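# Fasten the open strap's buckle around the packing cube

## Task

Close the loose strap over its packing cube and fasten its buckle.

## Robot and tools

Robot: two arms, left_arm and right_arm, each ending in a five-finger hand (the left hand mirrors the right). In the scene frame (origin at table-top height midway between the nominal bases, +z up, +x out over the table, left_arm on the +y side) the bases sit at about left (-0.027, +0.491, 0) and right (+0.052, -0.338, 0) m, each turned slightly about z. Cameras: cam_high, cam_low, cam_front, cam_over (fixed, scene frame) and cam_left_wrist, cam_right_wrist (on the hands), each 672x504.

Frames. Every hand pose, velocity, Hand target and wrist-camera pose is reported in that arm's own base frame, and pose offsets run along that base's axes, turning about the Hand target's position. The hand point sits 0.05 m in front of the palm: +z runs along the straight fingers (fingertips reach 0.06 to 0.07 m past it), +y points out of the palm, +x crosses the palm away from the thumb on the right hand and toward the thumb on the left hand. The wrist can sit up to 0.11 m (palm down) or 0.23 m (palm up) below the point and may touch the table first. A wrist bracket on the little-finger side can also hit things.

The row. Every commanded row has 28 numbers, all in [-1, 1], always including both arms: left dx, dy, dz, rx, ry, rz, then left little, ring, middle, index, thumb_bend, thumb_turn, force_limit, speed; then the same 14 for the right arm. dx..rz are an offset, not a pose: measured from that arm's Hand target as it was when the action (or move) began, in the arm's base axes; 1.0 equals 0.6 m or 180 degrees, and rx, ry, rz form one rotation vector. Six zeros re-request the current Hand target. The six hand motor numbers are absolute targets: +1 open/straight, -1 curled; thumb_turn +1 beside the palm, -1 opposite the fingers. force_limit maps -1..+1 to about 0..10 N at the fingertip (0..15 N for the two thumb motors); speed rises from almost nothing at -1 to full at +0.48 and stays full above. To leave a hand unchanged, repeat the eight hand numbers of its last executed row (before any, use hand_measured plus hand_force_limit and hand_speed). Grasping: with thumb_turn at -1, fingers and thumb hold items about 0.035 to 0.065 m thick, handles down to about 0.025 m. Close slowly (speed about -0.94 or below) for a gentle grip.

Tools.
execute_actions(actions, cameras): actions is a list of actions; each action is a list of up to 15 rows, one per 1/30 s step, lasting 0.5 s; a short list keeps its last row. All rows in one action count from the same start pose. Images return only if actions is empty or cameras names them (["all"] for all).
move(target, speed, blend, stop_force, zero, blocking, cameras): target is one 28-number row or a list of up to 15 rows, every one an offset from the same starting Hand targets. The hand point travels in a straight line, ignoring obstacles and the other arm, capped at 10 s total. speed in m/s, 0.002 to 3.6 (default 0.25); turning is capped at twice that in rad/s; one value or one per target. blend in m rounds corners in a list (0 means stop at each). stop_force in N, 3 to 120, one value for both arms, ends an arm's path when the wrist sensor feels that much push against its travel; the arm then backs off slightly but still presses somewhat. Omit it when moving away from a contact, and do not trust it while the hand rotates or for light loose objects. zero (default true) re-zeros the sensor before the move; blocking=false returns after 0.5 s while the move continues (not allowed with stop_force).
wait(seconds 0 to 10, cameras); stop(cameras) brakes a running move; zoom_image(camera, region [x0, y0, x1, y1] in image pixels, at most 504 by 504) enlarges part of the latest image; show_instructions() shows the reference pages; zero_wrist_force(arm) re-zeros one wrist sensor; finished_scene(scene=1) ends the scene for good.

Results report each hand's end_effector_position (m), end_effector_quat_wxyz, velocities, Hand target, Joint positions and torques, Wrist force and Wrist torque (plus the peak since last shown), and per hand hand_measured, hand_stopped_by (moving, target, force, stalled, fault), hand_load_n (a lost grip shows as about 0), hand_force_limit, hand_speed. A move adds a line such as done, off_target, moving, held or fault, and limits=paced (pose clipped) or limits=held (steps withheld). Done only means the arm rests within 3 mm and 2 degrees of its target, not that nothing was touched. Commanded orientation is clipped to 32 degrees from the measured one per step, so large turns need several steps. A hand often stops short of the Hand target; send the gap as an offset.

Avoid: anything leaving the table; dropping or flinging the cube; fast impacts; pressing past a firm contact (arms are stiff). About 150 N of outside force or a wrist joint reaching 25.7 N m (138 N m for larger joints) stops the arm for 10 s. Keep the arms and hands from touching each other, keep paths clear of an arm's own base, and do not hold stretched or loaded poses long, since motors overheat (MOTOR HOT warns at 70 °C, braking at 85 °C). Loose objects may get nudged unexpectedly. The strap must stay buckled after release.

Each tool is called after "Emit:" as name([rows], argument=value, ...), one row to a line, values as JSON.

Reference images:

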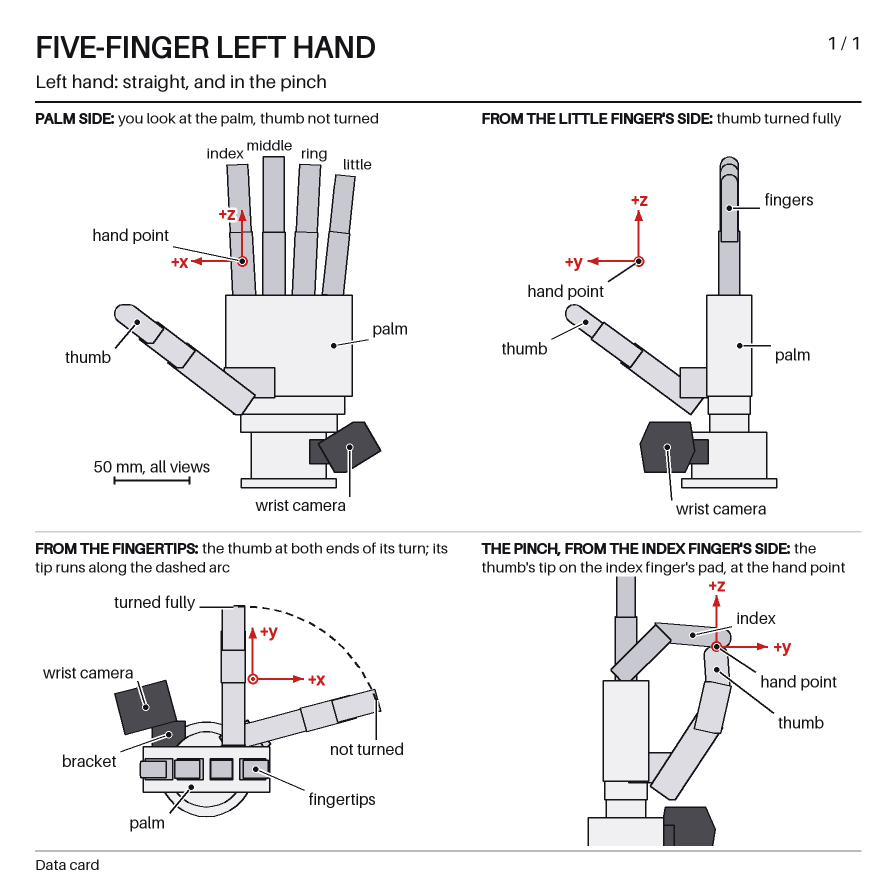

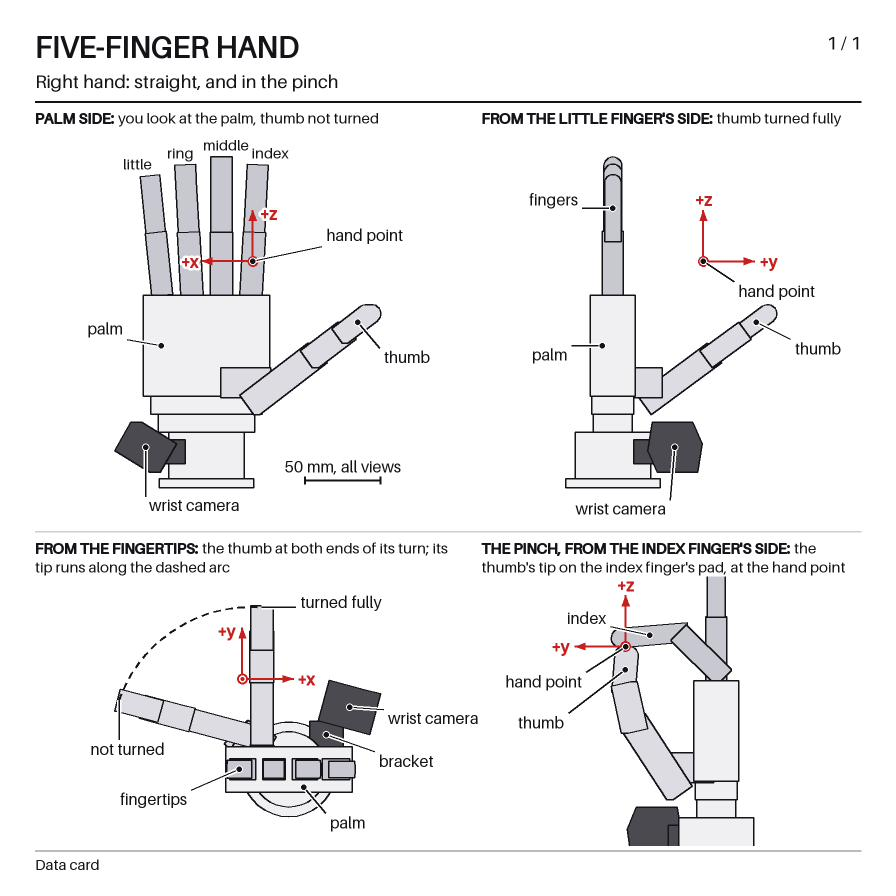

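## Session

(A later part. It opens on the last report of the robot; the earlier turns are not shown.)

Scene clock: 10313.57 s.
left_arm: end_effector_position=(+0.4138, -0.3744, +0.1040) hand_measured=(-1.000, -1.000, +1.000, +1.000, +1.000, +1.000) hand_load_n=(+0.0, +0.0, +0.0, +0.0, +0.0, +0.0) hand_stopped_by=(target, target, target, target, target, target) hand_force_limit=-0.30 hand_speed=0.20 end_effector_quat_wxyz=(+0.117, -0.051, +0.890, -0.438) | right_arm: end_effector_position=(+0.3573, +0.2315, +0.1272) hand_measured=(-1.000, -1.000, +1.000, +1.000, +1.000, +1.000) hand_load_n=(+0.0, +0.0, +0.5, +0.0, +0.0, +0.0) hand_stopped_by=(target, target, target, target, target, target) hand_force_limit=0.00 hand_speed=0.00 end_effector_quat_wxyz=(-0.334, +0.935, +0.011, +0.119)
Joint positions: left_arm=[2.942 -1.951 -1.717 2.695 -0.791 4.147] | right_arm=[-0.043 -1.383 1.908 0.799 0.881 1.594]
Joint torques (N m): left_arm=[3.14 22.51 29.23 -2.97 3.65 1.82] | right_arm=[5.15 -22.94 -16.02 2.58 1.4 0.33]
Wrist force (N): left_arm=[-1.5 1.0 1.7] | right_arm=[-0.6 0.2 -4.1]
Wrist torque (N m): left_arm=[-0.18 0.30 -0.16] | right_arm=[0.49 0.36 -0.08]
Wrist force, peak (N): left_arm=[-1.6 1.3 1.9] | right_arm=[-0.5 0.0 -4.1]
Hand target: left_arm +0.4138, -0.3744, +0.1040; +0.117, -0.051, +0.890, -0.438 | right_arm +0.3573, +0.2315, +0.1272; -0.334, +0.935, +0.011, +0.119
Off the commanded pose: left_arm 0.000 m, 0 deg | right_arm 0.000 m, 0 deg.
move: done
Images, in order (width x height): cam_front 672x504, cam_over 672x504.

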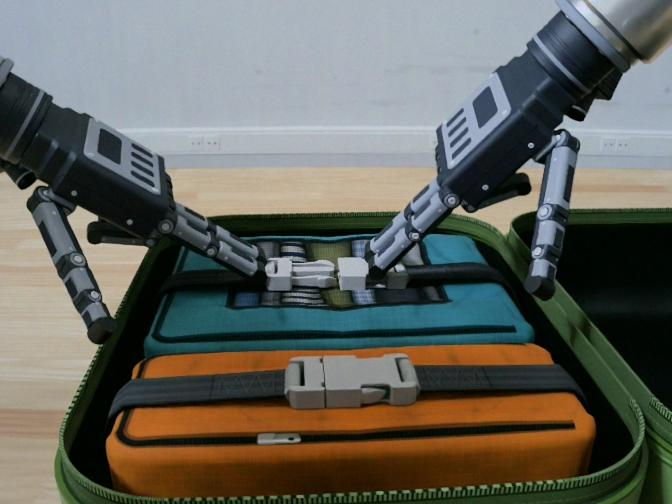

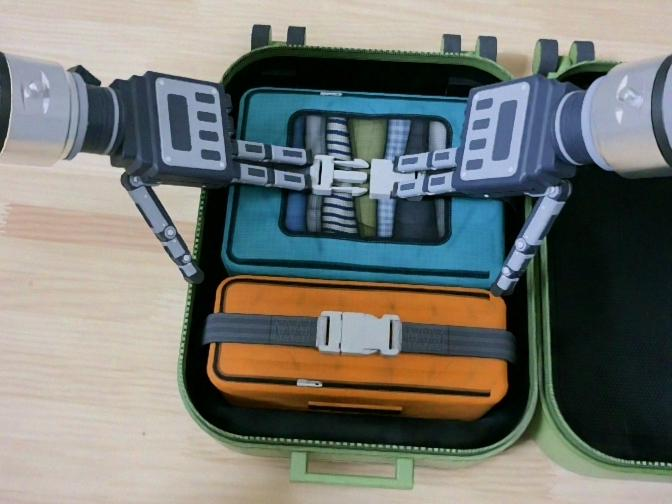

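Emit:
move(target=[0,-0.0075,-0.0005,0,0,0,-1,-1,1,1,1,1,-0.3,0.2,0,0,0,0,0,0,-1,-1,1,1,1,1,0,0], speed=0.01, cameras=["cam_over","cam_front"])

Emit:
zoom_image(camera="cam_over", region=[290, 145, 350, 205])

Emit:
zoom_image(camera="cam_over", region=[350, 155, 386, 201])

Emit:
zoom_image(camera="cam_front", region=[315, 250, 355, 296])

Scene clock: 10324.47 s.
left_arm: end_effector_position=(+0.4138, -0.3790, +0.1037) hand_measured=(-1.000, -1.000, +1.000, +1.000, +1.000, +1.000) hand_load_n=(+0.0, +0.0, -0.5, -0.5, +0.0, -0.5) hand_stopped_by=(target, target, target, target, target, target) hand_force_limit=-0.30 hand_speed=0.20 end_effector_quat_wxyz=(+0.117, -0.051, +0.890, -0.438) | right_arm: end_effector_position=(+0.3573, +0.2315, +0.1272) hand_measured=(-1.000, -1.000, +1.000, +1.000, +1.000, +1.000) hand_load_n=(+0.0, +0.0, +0.5, +0.0, +0.0, -0.5) hand_stopped_by=(target, target, target, target, target, target) hand_force_limit=0.00 hand_speed=0.00 end_effector_quat_wxyz=(-0.334, +0.935, +0.011, +0.119)
Joint positions: left_arm=[2.931 -1.955 -1.711 2.7 -0.797 4.134] | right_arm=[-0.043 -1.383 1.908 0.799 0.881 1.594]
Joint torques (N m): left_arm=[2.94 28.82 22.12 -0.83 -0.34 0.84] | right_arm=[-3.28 -12.52 -23.02 3.7 -2.19 -1.81]
Wrist force (N): left_arm=[-1.7 1.6 0.6] | right_arm=[-0.6 0.1 -4.2]
Wrist torque (N m): left_arm=[-0.15 0.24 -0.16] | right_arm=[0.49 0.36 -0.08]
Wrist force, peak (N): left_arm=[-1.6 2.3 0.7] | right_arm=[-0.8 0.3 -4.4]
Hand target: left_arm +0.4138, -0.3789, +0.1037; +0.117, -0.051, +0.890, -0.438 | right_arm +0.3573, +0.2315, +0.1272; -0.334, +0.935, +0.011, +0.119
Off the commanded pose: left_arm 0.000 m, 0 deg | right_arm 0.000 m, 0 deg.
move: done
Images, in order (width x height): cam_front 672x504, cam_over 672x504.

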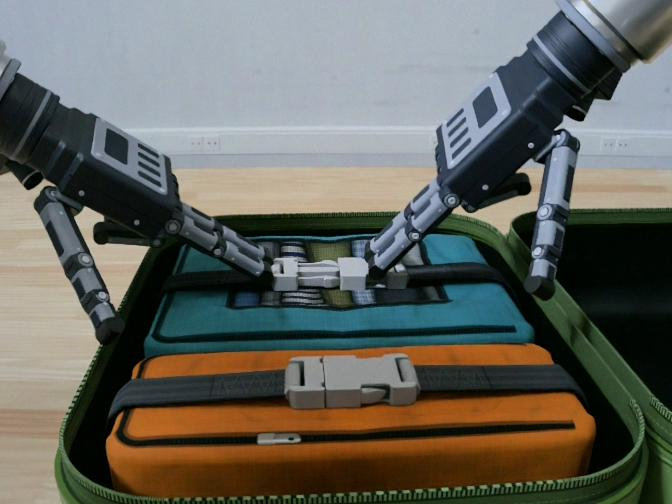

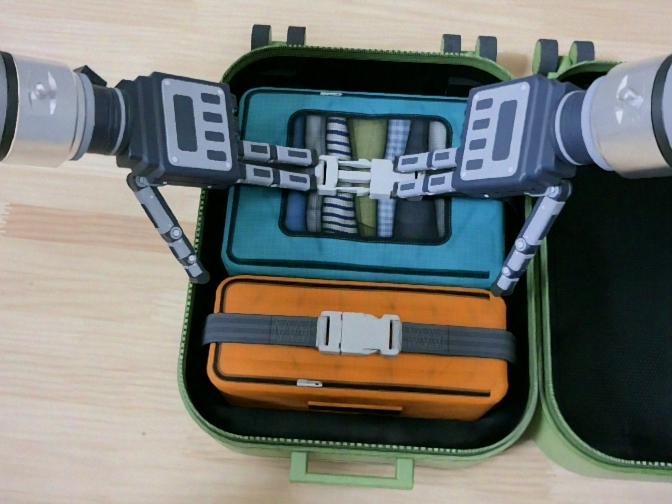

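Scaled by 8.400.

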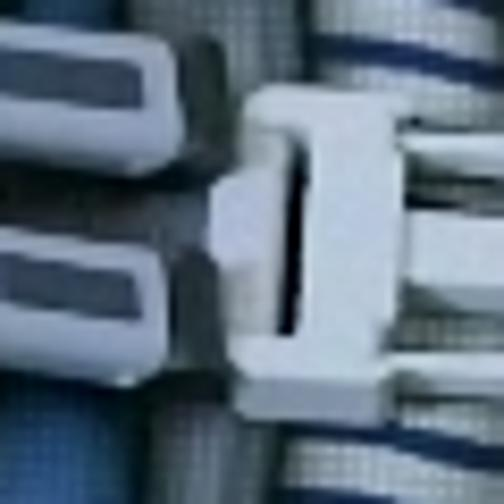

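Scaled by 10.957.

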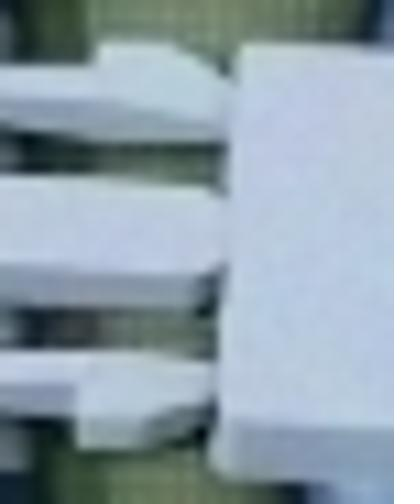

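Scaled by 10.957.

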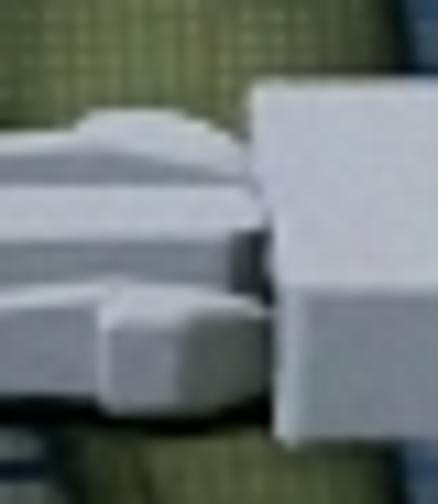

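Emit:
move(target=[0,-0.0042,-0.0003,0,0,0,-1,-1,1,1,1,1,-0.3,0.2,0,0,-0.0005,0,0,0,-1,-1,1,1,1,1,0,0], speed=0.01, cameras=["cam_over","cam_front"])

Emit:
zoom_image(camera="cam_over", region=[290, 145, 350, 205])

Emit:
zoom_image(camera="cam_over", region=[350, 155, 386, 201])

Emit:
zoom_image(camera="cam_front", region=[250, 240, 390, 305])

Emit:
zoom_image(camera="cam_front", region=[315, 250, 355, 296])

Scene clock: 10332.17 s.
left_arm: end_effector_position=(+0.4138, -0.3815, +0.1035) hand_measured=(-1.000, -1.000, +1.000, +1.000, +1.000, +1.000) hand_load_n=(+0.0, +0.0, -0.5, -1.0, +0.0, +0.0) hand_stopped_by=(target, target, target, target, target, target) hand_force_limit=-0.30 hand_speed=0.20 end_effector_quat_wxyz=(+0.117, -0.051, +0.890, -0.438) | right_arm: end_effector_position=(+0.3573, +0.2315, +0.1269) hand_measured=(-1.000, -1.000, +1.000, +1.000, +1.000, +1.000) hand_load_n=(+0.0, +0.0, +0.5, +0.0, +0.0, +0.0) hand_stopped_by=(target, target, target, target, target, target) hand_force_limit=0.00 hand_speed=0.00 end_effector_quat_wxyz=(-0.334, +0.935, +0.011, +0.119)
Joint positions: left_arm=[2.925 -1.957 -1.707 2.704 -0.801 4.128] | right_arm=[-0.043 -1.382 1.908 0.799 0.881 1.594]
Joint torques (N m): left_arm=[-0.72 24.72 25.01 -0.06 -0.62 -0.32] | right_arm=[-2.83 -12.72 -6.65 0.15 -2.19 -1.79]
Wrist force (N): left_arm=[-1.8 3.0 -0.3] | right_arm=[-0.2 0.3 -4.2]
Wrist torque (N m): left_arm=[-0.06 0.25 -0.18] | right_arm=[0.54 0.36 -0.05]
Wrist force, peak (N): left_arm=[-1.8 3.0 -0.3] | right_arm=[-0.4 0.1 -4.8]
Hand target: left_arm +0.4138, -0.3814, +0.1035; +0.117, -0.051, +0.890, -0.438 | right_arm +0.3573, +0.2315, +0.1269; -0.334, +0.935, +0.011, +0.119
Off the commanded pose: left_arm 0.000 m, 0 deg | right_arm 0.000 m, 0 deg.
move: done
Images, in order (width x height): cam_front 672x504, cam_over 672x504.

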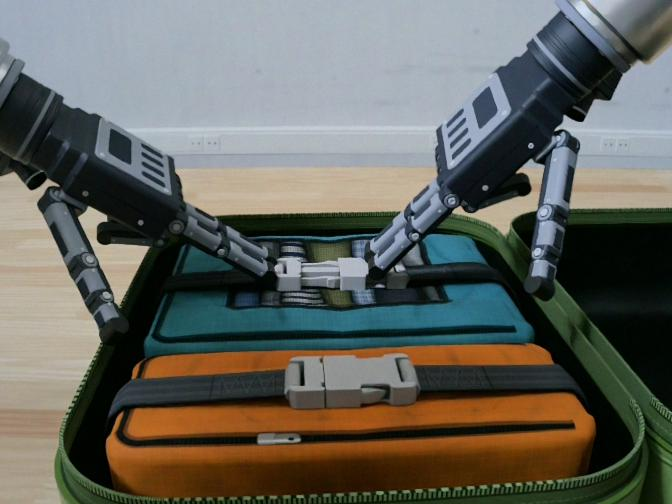

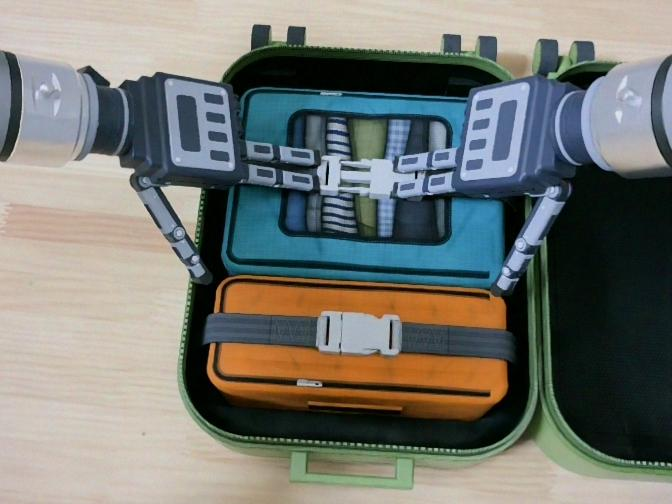

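Scaled by 8.400.

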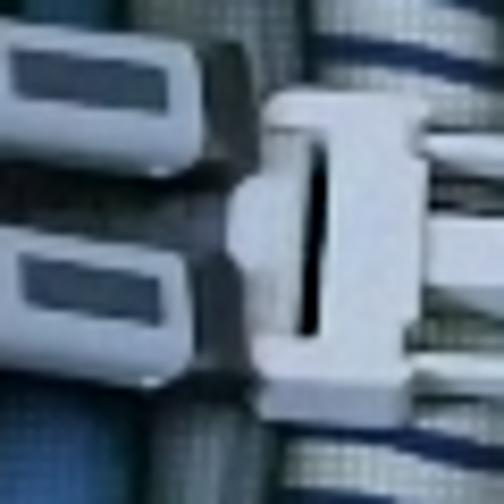

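Scaled by 10.957.

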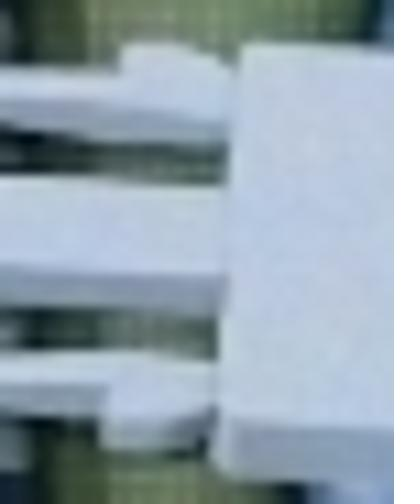

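Scaled by 3.600.

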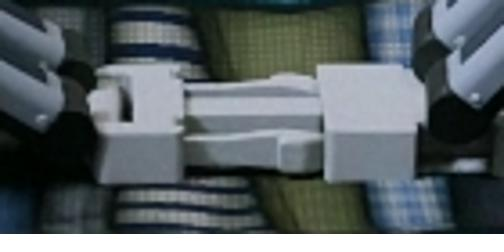

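Scaled by 10.957.

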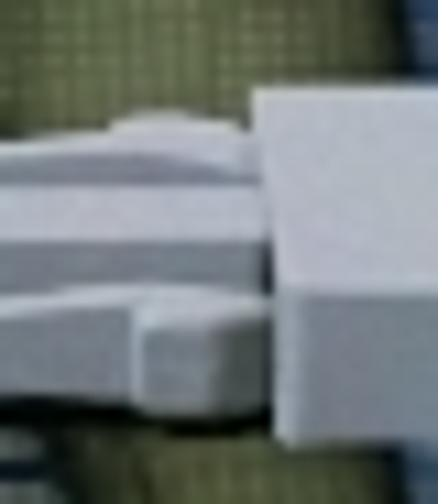

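Emit:
move([
  [0,0,0,0,0,0,-1,-1,1,1,1,1,-0.3,0.2,0.0007,0,-0.0023,0,-0.0056,0,-1,-1,1,1,1,1,0,0],
  [-0.0003,-0.0025,-0.0005,0,0,0,-1,-1,1,1,1,1,-0.3,0.2,0.0007,0,-0.0023,0,-0.0056,0,-1,-1,1,1,1,1,0,0],
], speed=0.01, cameras=["cam_over","cam_front"])

Emit:
zoom_image(camera="cam_over", region=[290, 145, 350, 205])

Emit:
zoom_image(camera="cam_over", region=[350, 155, 386, 201])

Emit:
zoom_image(camera="cam_front", region=[250, 240, 390, 305])

Emit:
zoom_image(camera="cam_front", region=[315, 250, 355, 296])

Scene clock: 10355.67 s.
left_arm: end_effector_position=(+0.4136, -0.3830, +0.1032) hand_measured=(-1.000, -1.000, +1.000, +1.000, +1.000, +1.000) hand_load_n=(+0.0, +0.0, -1.0, -1.5, +0.0, +0.0) hand_stopped_by=(target, target, target, target, target, target) hand_force_limit=-0.30 hand_speed=0.20 end_effector_quat_wxyz=(+0.117, -0.051, +0.890, -0.438) | right_arm: end_effector_position=(+0.3577, +0.2315, +0.1255) hand_measured=(-1.000, -1.000, +1.000, +1.000, +1.000, +1.000) hand_load_n=(+0.0, +0.0, +0.5, +0.0, +0.0, +0.0) hand_stopped_by=(target, target, target, target, target, target) hand_force_limit=0.00 hand_speed=0.00 end_effector_quat_wxyz=(-0.334, +0.934, +0.014, +0.127)
Joint positions: left_arm=[2.921 -1.958 -1.706 2.706 -0.803 4.123] | right_arm=[-0.043 -1.391 1.92 0.778 0.881 1.594]
Joint torques (N m): left_arm=[3.04 22.26 28.41 -1.33 0.22 1.53] | right_arm=[-5.8 -19.41 -21.96 3.19 -1.13 -1.97]
Wrist force (N): left_arm=[-2.1 3.2 -2.1] | right_arm=[-0.9 -1.6 -8.0]
Wrist torque (N m): left_arm=[-0.02 0.20 -0.19] | right_arm=[0.75 0.38 -0.07]
Wrist force, peak (N): left_arm=[-2.0 3.4 -2.0] | right_arm=[-0.7 -1.7 -8.3]
Hand target: left_arm +0.4136, -0.3829, +0.1032; +0.117, -0.051, +0.890, -0.438 | right_arm +0.3577, +0.2315, +0.1255; -0.334, +0.934, +0.014, +0.127
Off the commanded pose: left_arm 0.000 m, 0 deg | right_arm 0.000 m, 0 deg.
move: done
Images, in order (width x height): cam_front 672x504, cam_over 672x504.

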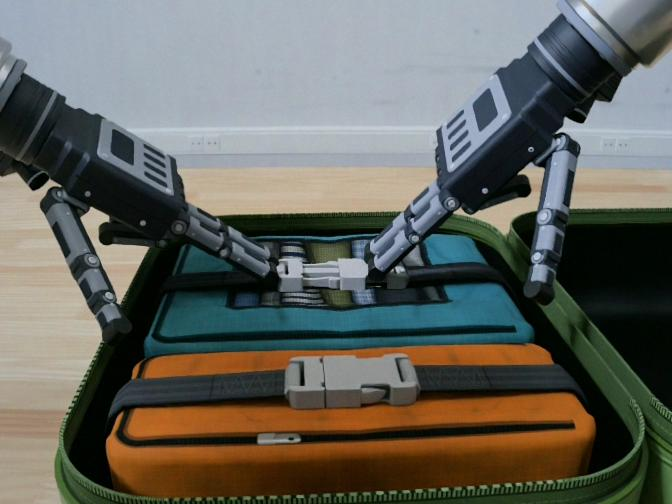

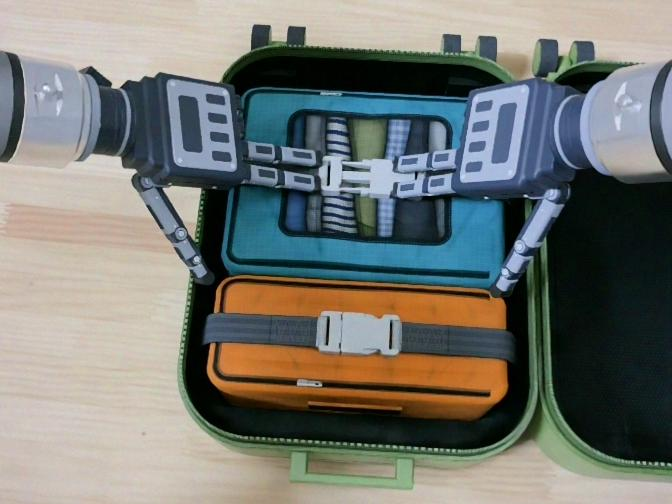

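Scaled by 8.400.

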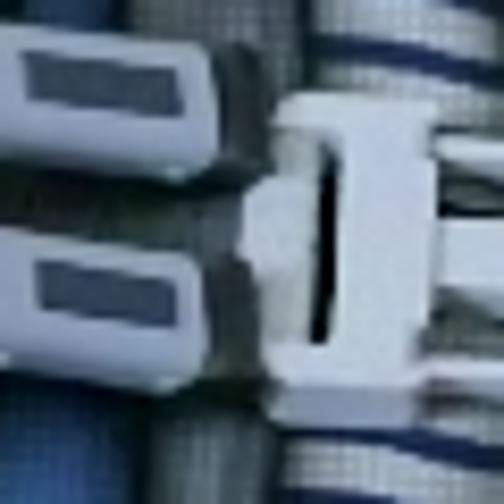

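Scaled by 10.957.

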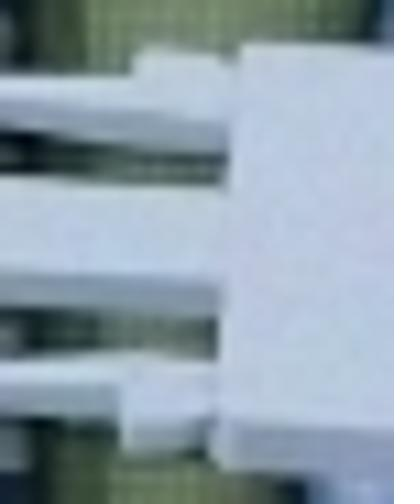

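Scaled by 3.600.

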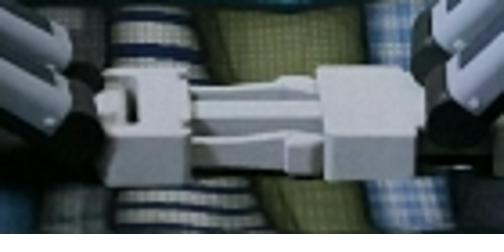

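Scaled by 10.957.

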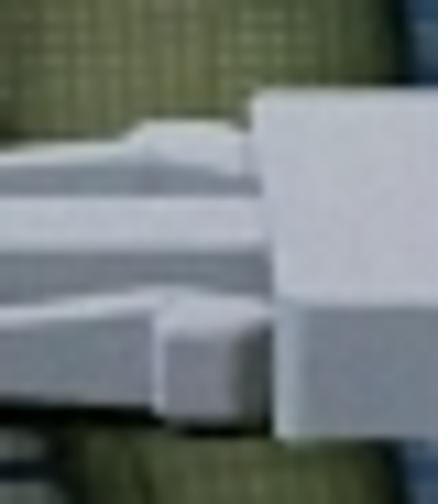

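Emit:
move([
  [0,0,0,0,0,0,-1,-1,1,1,1,1,-0.3,0.2,0.0008,0,-0.0015,0,0,0,-1,-1,1,1,1,1,0,0],
  [-0.0002,-0.0025,-0.0007,0,0,0,-1,-1,1,1,1,1,-0.3,0.2,0.0008,0,-0.0015,0,0,0,-1,-1,1,1,1,1,0,0],
], speed=0.01, cameras=["cam_over","cam_front"])

Emit:
zoom_image(camera="cam_over", region=[290, 145, 350, 205])

Emit:
zoom_image(camera="cam_over", region=[350, 155, 386, 201])

Emit:
zoom_image(camera="cam_front", region=[250, 240, 390, 305])

Emit:
zoom_image(camera="cam_front", region=[315, 250, 355, 296])

Scene clock: 10374.13 s.
left_arm: end_effector_position=(+0.4135, -0.3845, +0.1028) hand_measured=(-1.000, -1.000, +1.000, +1.000, +1.000, +1.000) hand_load_n=(+0.0, +0.0, -2.0, -2.5, +0.0, +0.0) hand_stopped_by=(target, target, target, target, target, target) hand_force_limit=-0.30 hand_speed=0.20 end_effector_quat_wxyz=(+0.117, -0.051, +0.890, -0.438) | right_arm: end_effector_position=(+0.3582, +0.2315, +0.1246) hand_measured=(-1.000, -1.000, +1.000, +1.000, +1.000, +1.000) hand_load_n=(+0.5, +0.0, +0.5, +0.0, +0.0, +0.0) hand_stopped_by=(target, target, target, target, target, target) hand_force_limit=0.00 hand_speed=0.00 end_effector_quat_wxyz=(-0.334, +0.934, +0.014, +0.127)
Joint positions: left_arm=[2.918 -1.959 -1.705 2.709 -0.805 4.119] | right_arm=[-0.043 -1.389 1.92 0.776 0.881 1.594]
Joint torques (N m): left_arm=[1.68 29.82 21.38 -1.21 0.81 1.61] | right_arm=[3.32 -15.98 -22.38 0.11 2.04 1.71]
Wrist force (N): left_arm=[-3.1 5.1 -5.0] | right_arm=[-0.7 -1.5 -11.8]
Wrist torque (N m): left_arm=[0.09 0.10 -0.26] | right_arm=[1.00 0.38 -0.06]
Wrist force, peak (N): left_arm=[-2.9 5.5 -5.1] | right_arm=[-0.7 -1.8 -12.1]
Hand target: left_arm +0.4135, -0.3844, +0.1028; +0.117, -0.051, +0.890, -0.438 | right_arm +0.3582, +0.2315, +0.1246; -0.334, +0.934, +0.014, +0.127
Off the commanded pose: left_arm 0.000 m, 0 deg | right_arm 0.000 m, 0 deg.
move: done
Images, in order (width x height): cam_front 672x504, cam_over 672x504.

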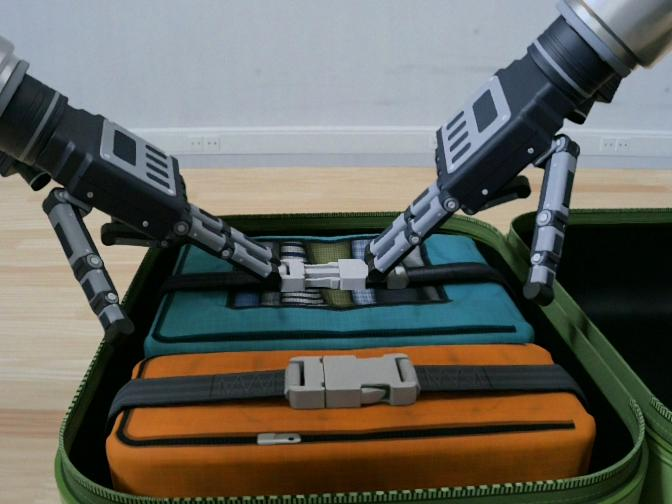

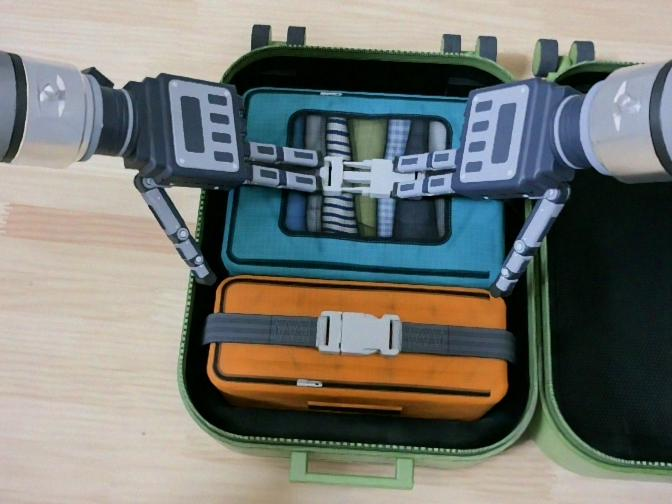

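Scaled by 8.400.

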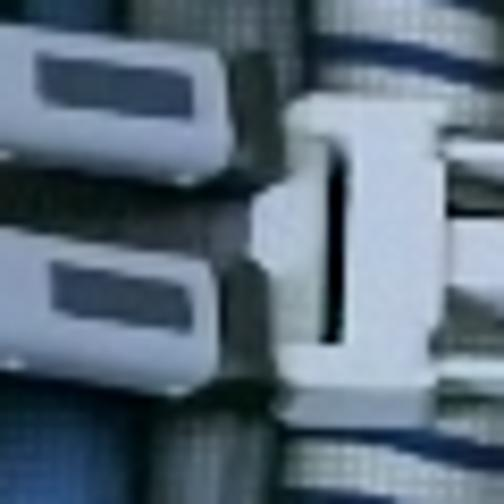

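Scaled by 10.957.

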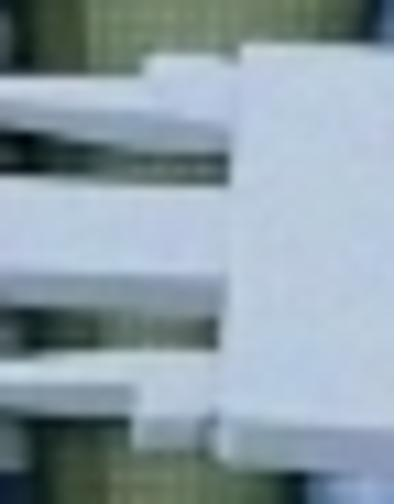

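Scaled by 3.600.

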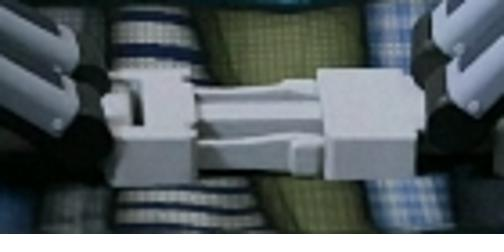

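Scaled by 10.957.

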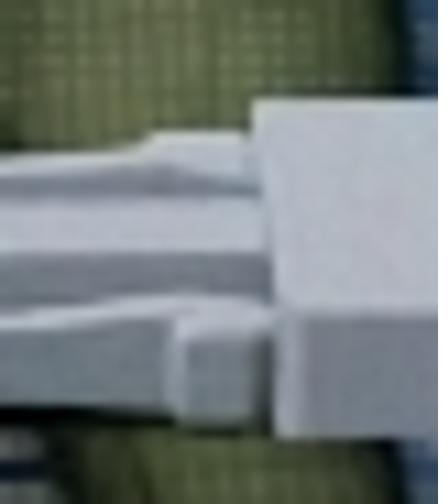

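Emit:
move([
  [0,0,0,0,0,0,-1,-1,1,1,1,1,-0.3,0.2,0,0,-0.0025,0,0.0028,0,-1,-1,1,1,1,1,0,0],
  [0.0015,-0.002,-0.0008,0,0,-0.00333,-1,-1,1,1,1,1,-0.3,0.2,0,0,-0.0025,0,0.0028,0,-1,-1,1,1,1,1,0,0],
], speed=0.01, cameras=["cam_over","cam_front"])

Emit:
zoom_image(camera="cam_over", region=[290, 145, 350, 205])

Emit:
zoom_image(camera="cam_over", region=[350, 155, 386, 201])

Emit:
zoom_image(camera="cam_front", region=[250, 240, 390, 305])

Emit:
zoom_image(camera="cam_front", region=[315, 250, 355, 296])

Scene clock: 10394.63 s.
left_arm: end_effector_position=(+0.4144, -0.3856, +0.1023) hand_measured=(-1.000, -1.000, +1.000, +1.000, +1.000, +1.000) hand_load_n=(+0.0, +0.0, -3.5, -3.5, +0.0, -0.5) hand_stopped_by=(target, target, target, target, target, target) hand_force_limit=-0.30 hand_speed=0.20 end_effector_quat_wxyz=(+0.114, -0.046, +0.890, -0.439) | right_arm: end_effector_position=(+0.3582, +0.2315, +0.1231) hand_measured=(-1.000, -1.000, +1.000, +1.000, +1.000, +1.000) hand_load_n=(+0.0, +0.0, +0.5, +0.5, +0.0, -0.5) hand_stopped_by=(target, target, target, target, target, target) hand_force_limit=0.00 hand_speed=0.00 end_effector_quat_wxyz=(-0.334, +0.934, +0.012, +0.123)
Joint positions: left_arm=[2.917 -1.967 -1.696 2.7 -0.799 4.131] | right_arm=[-0.043 -1.381 1.917 0.781 0.881 1.594]
Joint torques (N m): left_arm=[-11.63 32.36 19.97 -0.83 4.21 -0.46] | right_arm=[6.95 -30.32 -4.42 -1.08 2.24 1.83]
Wrist force (N): left_arm=[-4.2 6.7 -9.0] | right_arm=[0.7 -2.8 -18.5]
Wrist torque (N m): left_arm=[0.24 0.02 -0.45] | right_arm=[1.44 0.59 0.00]
Wrist force, peak (N): left_arm=[-4.3 7.3 -8.9] | right_arm=[0.8 -3.5 -18.5]
Hand target: left_arm +0.4144, -0.3856, +0.1023; +0.114, -0.046, +0.890, -0.439 | right_arm +0.3582, +0.2315, +0.1231; -0.334, +0.934, +0.012, +0.123
Off the commanded pose: left_arm 0.000 m, 0 deg | right_arm 0.000 m, 0 deg.
move: done
Images, in order (width x height): cam_front 672x504, cam_over 672x504.

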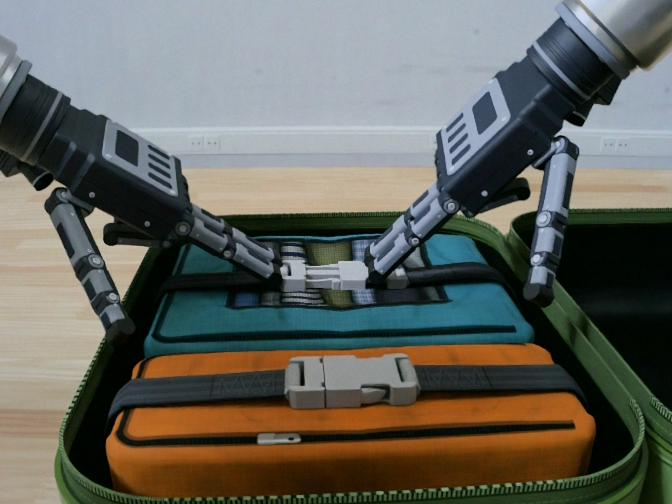

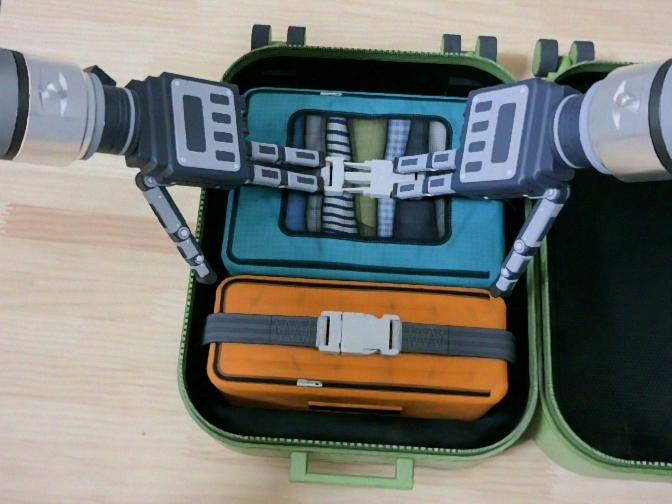

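Scaled by 8.400.

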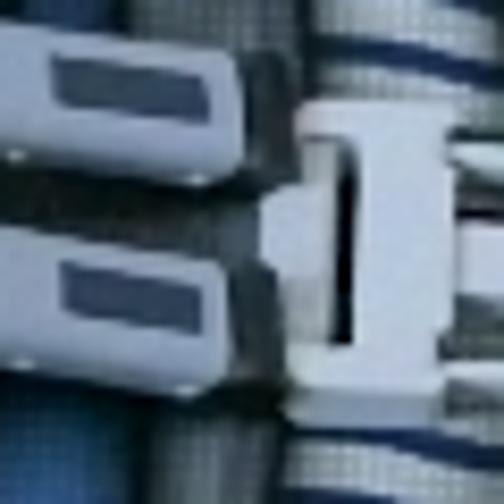

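Scaled by 10.957.

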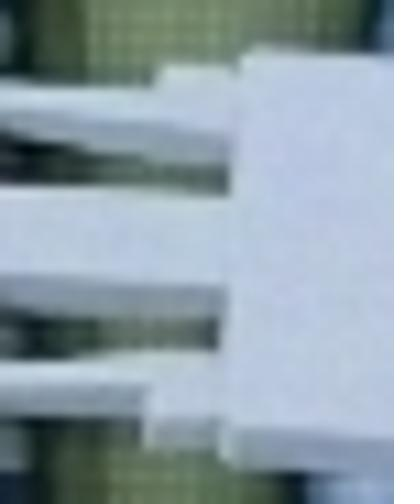

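Scaled by 3.600.

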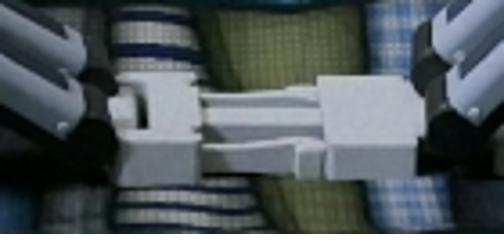

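Scaled by 10.957.

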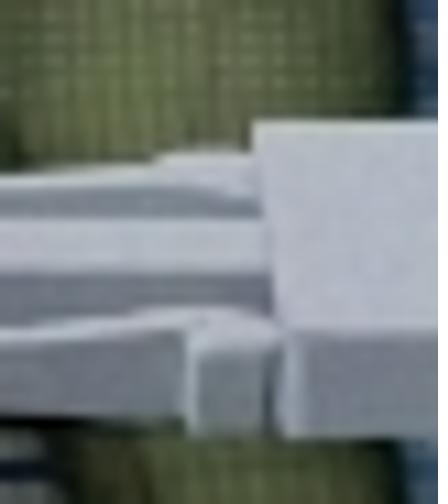

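Emit:
move([
  [0,0,0,0,0,0,-1,-1,1,1,1,1,-0.3,0.2,0,0,-0.0018,0,0,0,-1,-1,1,1,1,1,0,0],
  [0.0015,-0.002,-0.001,0,0,-0.00333,-1,-1,1,1,1,1,-0.3,0.2,0,0,-0.0018,0,0,0,-1,-1,1,1,1,1,0,0],
], speed=0.01, cameras=["cam_over","cam_front"])

Emit:
zoom_image(camera="cam_over", region=[290, 145, 350, 205])

Emit:
zoom_image(camera="cam_over", region=[350, 155, 386, 201])

Emit:
zoom_image(camera="cam_front", region=[250, 240, 390, 305])

Emit:
zoom_image(camera="cam_front", region=[315, 250, 355, 296])

Scene clock: 10412.50 s.
left_arm: end_effector_position=(+0.4153, -0.3869, +0.1017) hand_measured=(-1.000, -1.000, +1.000, +1.000, +1.000, +1.000) hand_load_n=(+0.0, +0.0, -4.5, -4.0, +0.0, +0.0) hand_stopped_by=(target, target, target, target, target, target) hand_force_limit=-0.30 hand_speed=0.20 end_effector_quat_wxyz=(+0.112, -0.042, +0.890, -0.440) | right_arm: end_effector_position=(+0.3582, +0.2315, +0.1220) hand_measured=(-1.000, -1.000, +1.000, +1.000, +1.000, +1.000) hand_load_n=(+0.0, +0.0, +0.5, +0.0, +0.0, +0.0) hand_stopped_by=(target, target, target, target, target, target) hand_force_limit=0.00 hand_speed=0.00 end_effector_quat_wxyz=(-0.334, +0.934, +0.012, +0.123)
Joint positions: left_arm=[2.917 -1.975 -1.688 2.692 -0.793 4.142] | right_arm=[-0.043 -1.38 1.918 0.778 0.881 1.594]
Joint torques (N m): left_arm=[-12.91 31.37 18.64 -0.75 4.61 -0.46] | right_arm=[7.09 -9.02 -8.83 1.94 0.68 -0.12]
Wrist force (N): left_arm=[-5.4 7.9 -13.1] | right_arm=[1.7 -3.5 -23.7]
Wrist torque (N m): left_arm=[0.38 -0.06 -0.54] | right_arm=[1.71 0.75 0.04]
Wrist force, peak (N): left_arm=[-5.4 7.9 -13.1] | right_arm=[1.8 -3.3 -23.7]
Hand target: left_arm +0.4153, -0.3868, +0.1017; +0.112, -0.042, +0.890, -0.440 | right_arm +0.3582, +0.2315, +0.1220; -0.334, +0.934, +0.012, +0.123
Off the commanded pose: left_arm 0.000 m, 0 deg | right_arm 0.000 m, 0 deg.
move: done
Images, in order (width x height): cam_front 672x504, cam_over 672x504.

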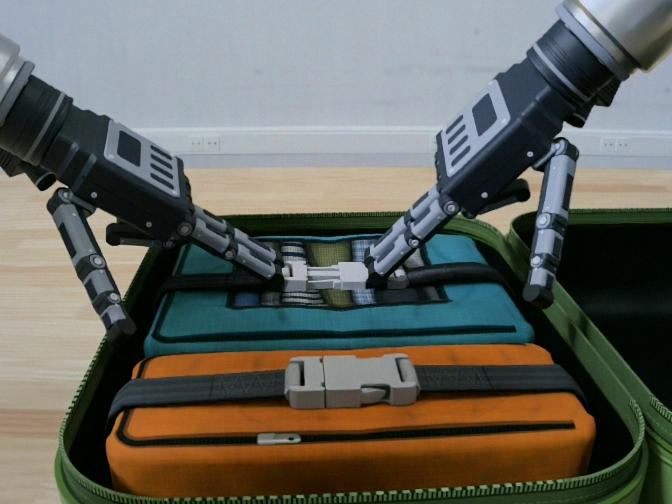

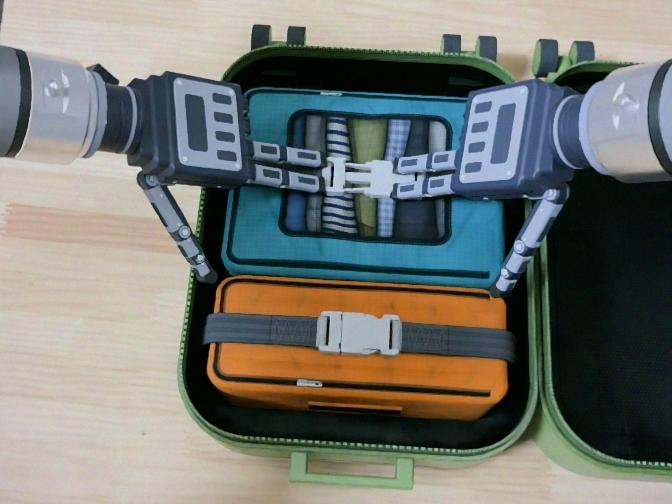

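Scaled by 8.400.

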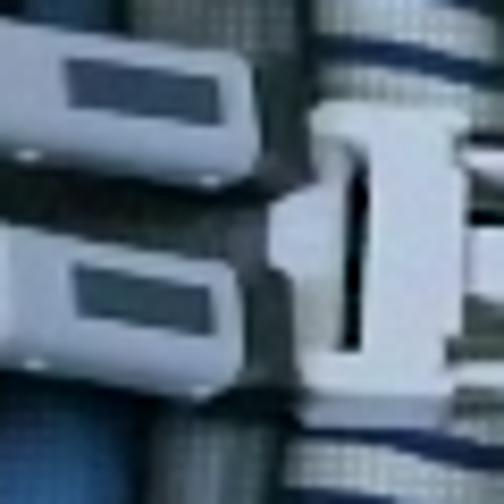

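Scaled by 10.957.

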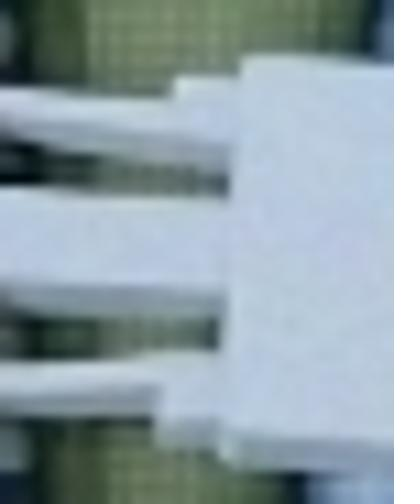

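Scaled by 3.600.

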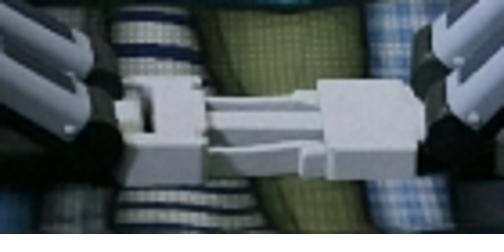

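Scaled by 10.957.

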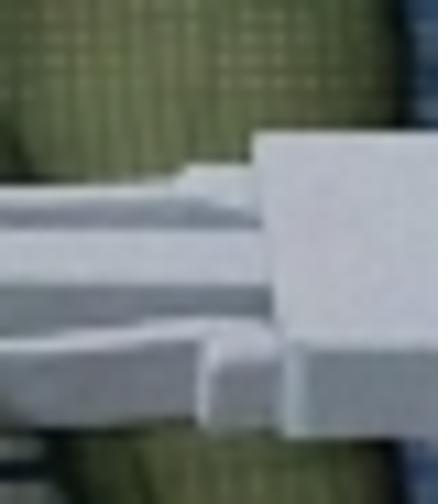

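Emit:
move([
  [0,0,-0.0015,0,0,0,-1,-1,1,1,1,1,-0.3,0.2,0,0,-0.0008,0,0,0,-1,-1,1,1,1,1,0,0],
  [0,-0.0017,-0.0022,0,0,0,-1,-1,1,1,1,1,-0.3,0.2,0,0,-0.0015,0,0,0,-1,-1,1,1,1,1,0,0],
], speed=0.01, cameras=["cam_over","cam_front"])

Emit:
zoom_image(camera="cam_over", region=[290, 145, 350, 205])

Emit:
zoom_image(camera="cam_over", region=[350, 155, 386, 201])

Emit:
zoom_image(camera="cam_front", region=[250, 240, 390, 305])

Emit:
zoom_image(camera="cam_front", region=[270, 250, 330, 305])

Scene clock: 10436.67 s.
left_arm: end_effector_position=(+0.4152, -0.3879, +0.1003) hand_measured=(-1.000, -1.000, +1.000, +1.000, +1.000, +1.000) hand_load_n=(+0.0, +0.0, -4.0, -5.0, +0.0, +0.0) hand_stopped_by=(target, target, target, target, target, target) hand_force_limit=-0.30 hand_speed=0.20 end_effector_quat_wxyz=(+0.112, -0.042, +0.890, -0.440) | right_arm: end_effector_position=(+0.3582, +0.2315, +0.1211) hand_measured=(-1.000, -1.000, +1.000, +1.000, +1.000, +1.000) hand_load_n=(+0.0, +0.0, +0.5, +0.5, +0.0, +0.0) hand_stopped_by=(target, target, target, target, target, target) hand_force_limit=0.00 hand_speed=0.00 end_effector_quat_wxyz=(-0.334, +0.934, +0.012, +0.123)
Joint positions: left_arm=[2.914 -1.978 -1.688 2.697 -0.795 4.139] | right_arm=[-0.043 -1.378 1.919 0.775 0.881 1.594]
Joint torques (N m): left_arm=[-5.4 26.62 29.77 -0.39 1.69 0.15] | right_arm=[6.13 -8.76 -4.66 -0.63 2.5 -1.16]
Wrist force (N): left_arm=[-6.0 9.2 -16.9] | right_arm=[2.9 -2.9 -27.9]
Wrist torque (N m): left_arm=[0.67 -0.16 -0.48] | right_arm=[2.04 0.86 0.12]
Wrist force, peak (N): left_arm=[-6.0 9.2 -16.9] | right_arm=[3.0 -3.6 -28.1]
Hand target: left_arm +0.4153, -0.3879, +0.1004; +0.112, -0.042, +0.890, -0.440 | right_arm +0.3582, +0.2315, +0.1211; -0.334, +0.934, +0.012, +0.123
Off the commanded pose: left_arm 0.000 m, 0 deg | right_arm 0.000 m, 0 deg.
move: done
Images, in order (width x height): cam_front 672x504, cam_over 672x504.

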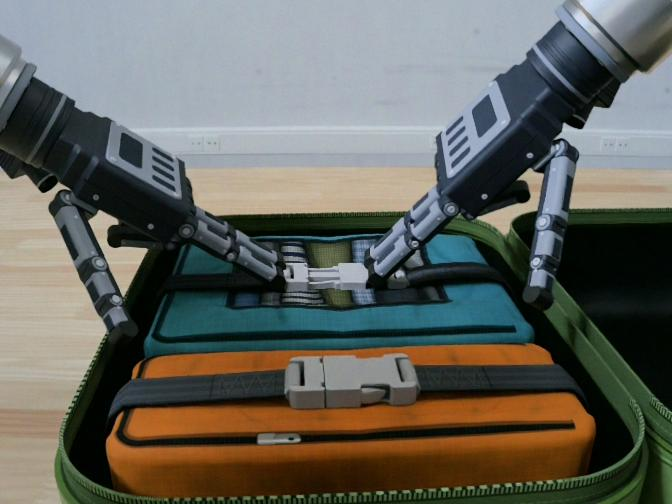

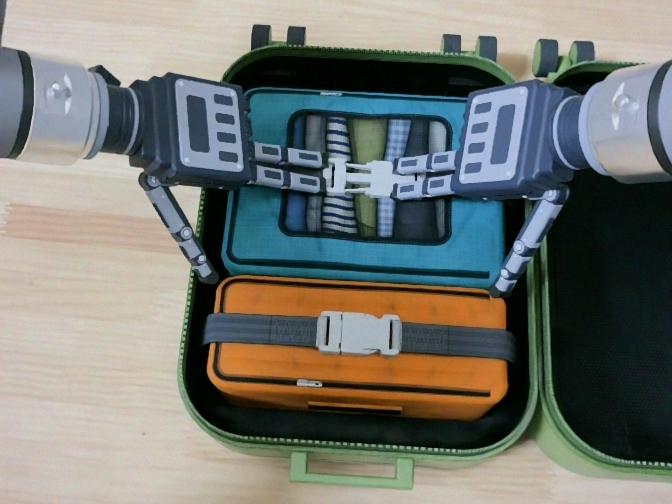

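Scaled by 8.400.

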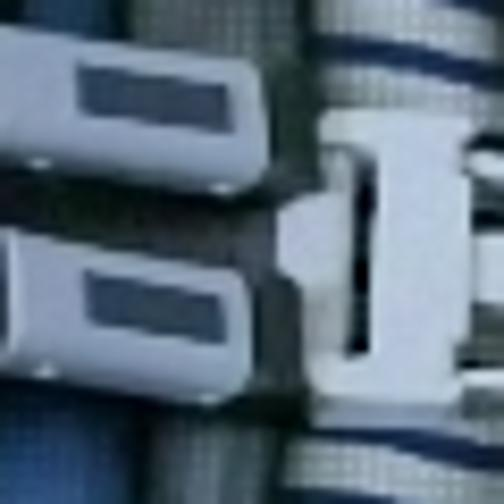

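Scaled by 10.957.

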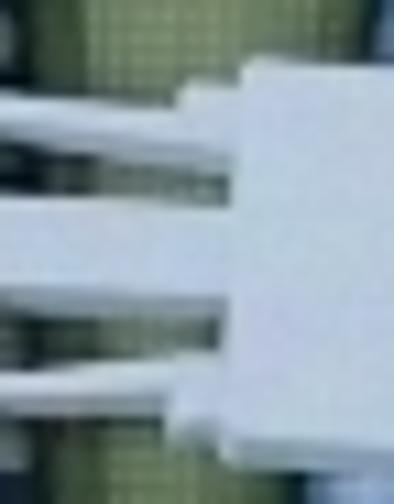

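Scaled by 3.600.

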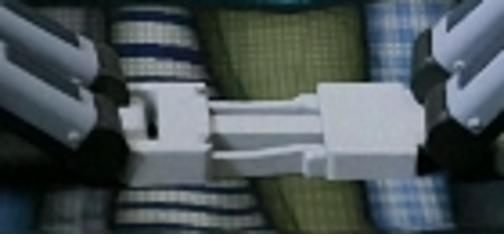

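Scaled by 8.400.

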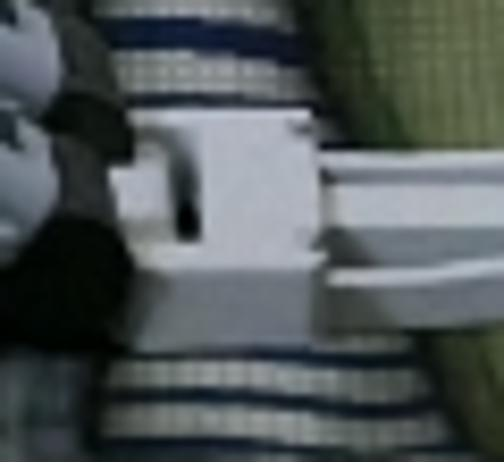

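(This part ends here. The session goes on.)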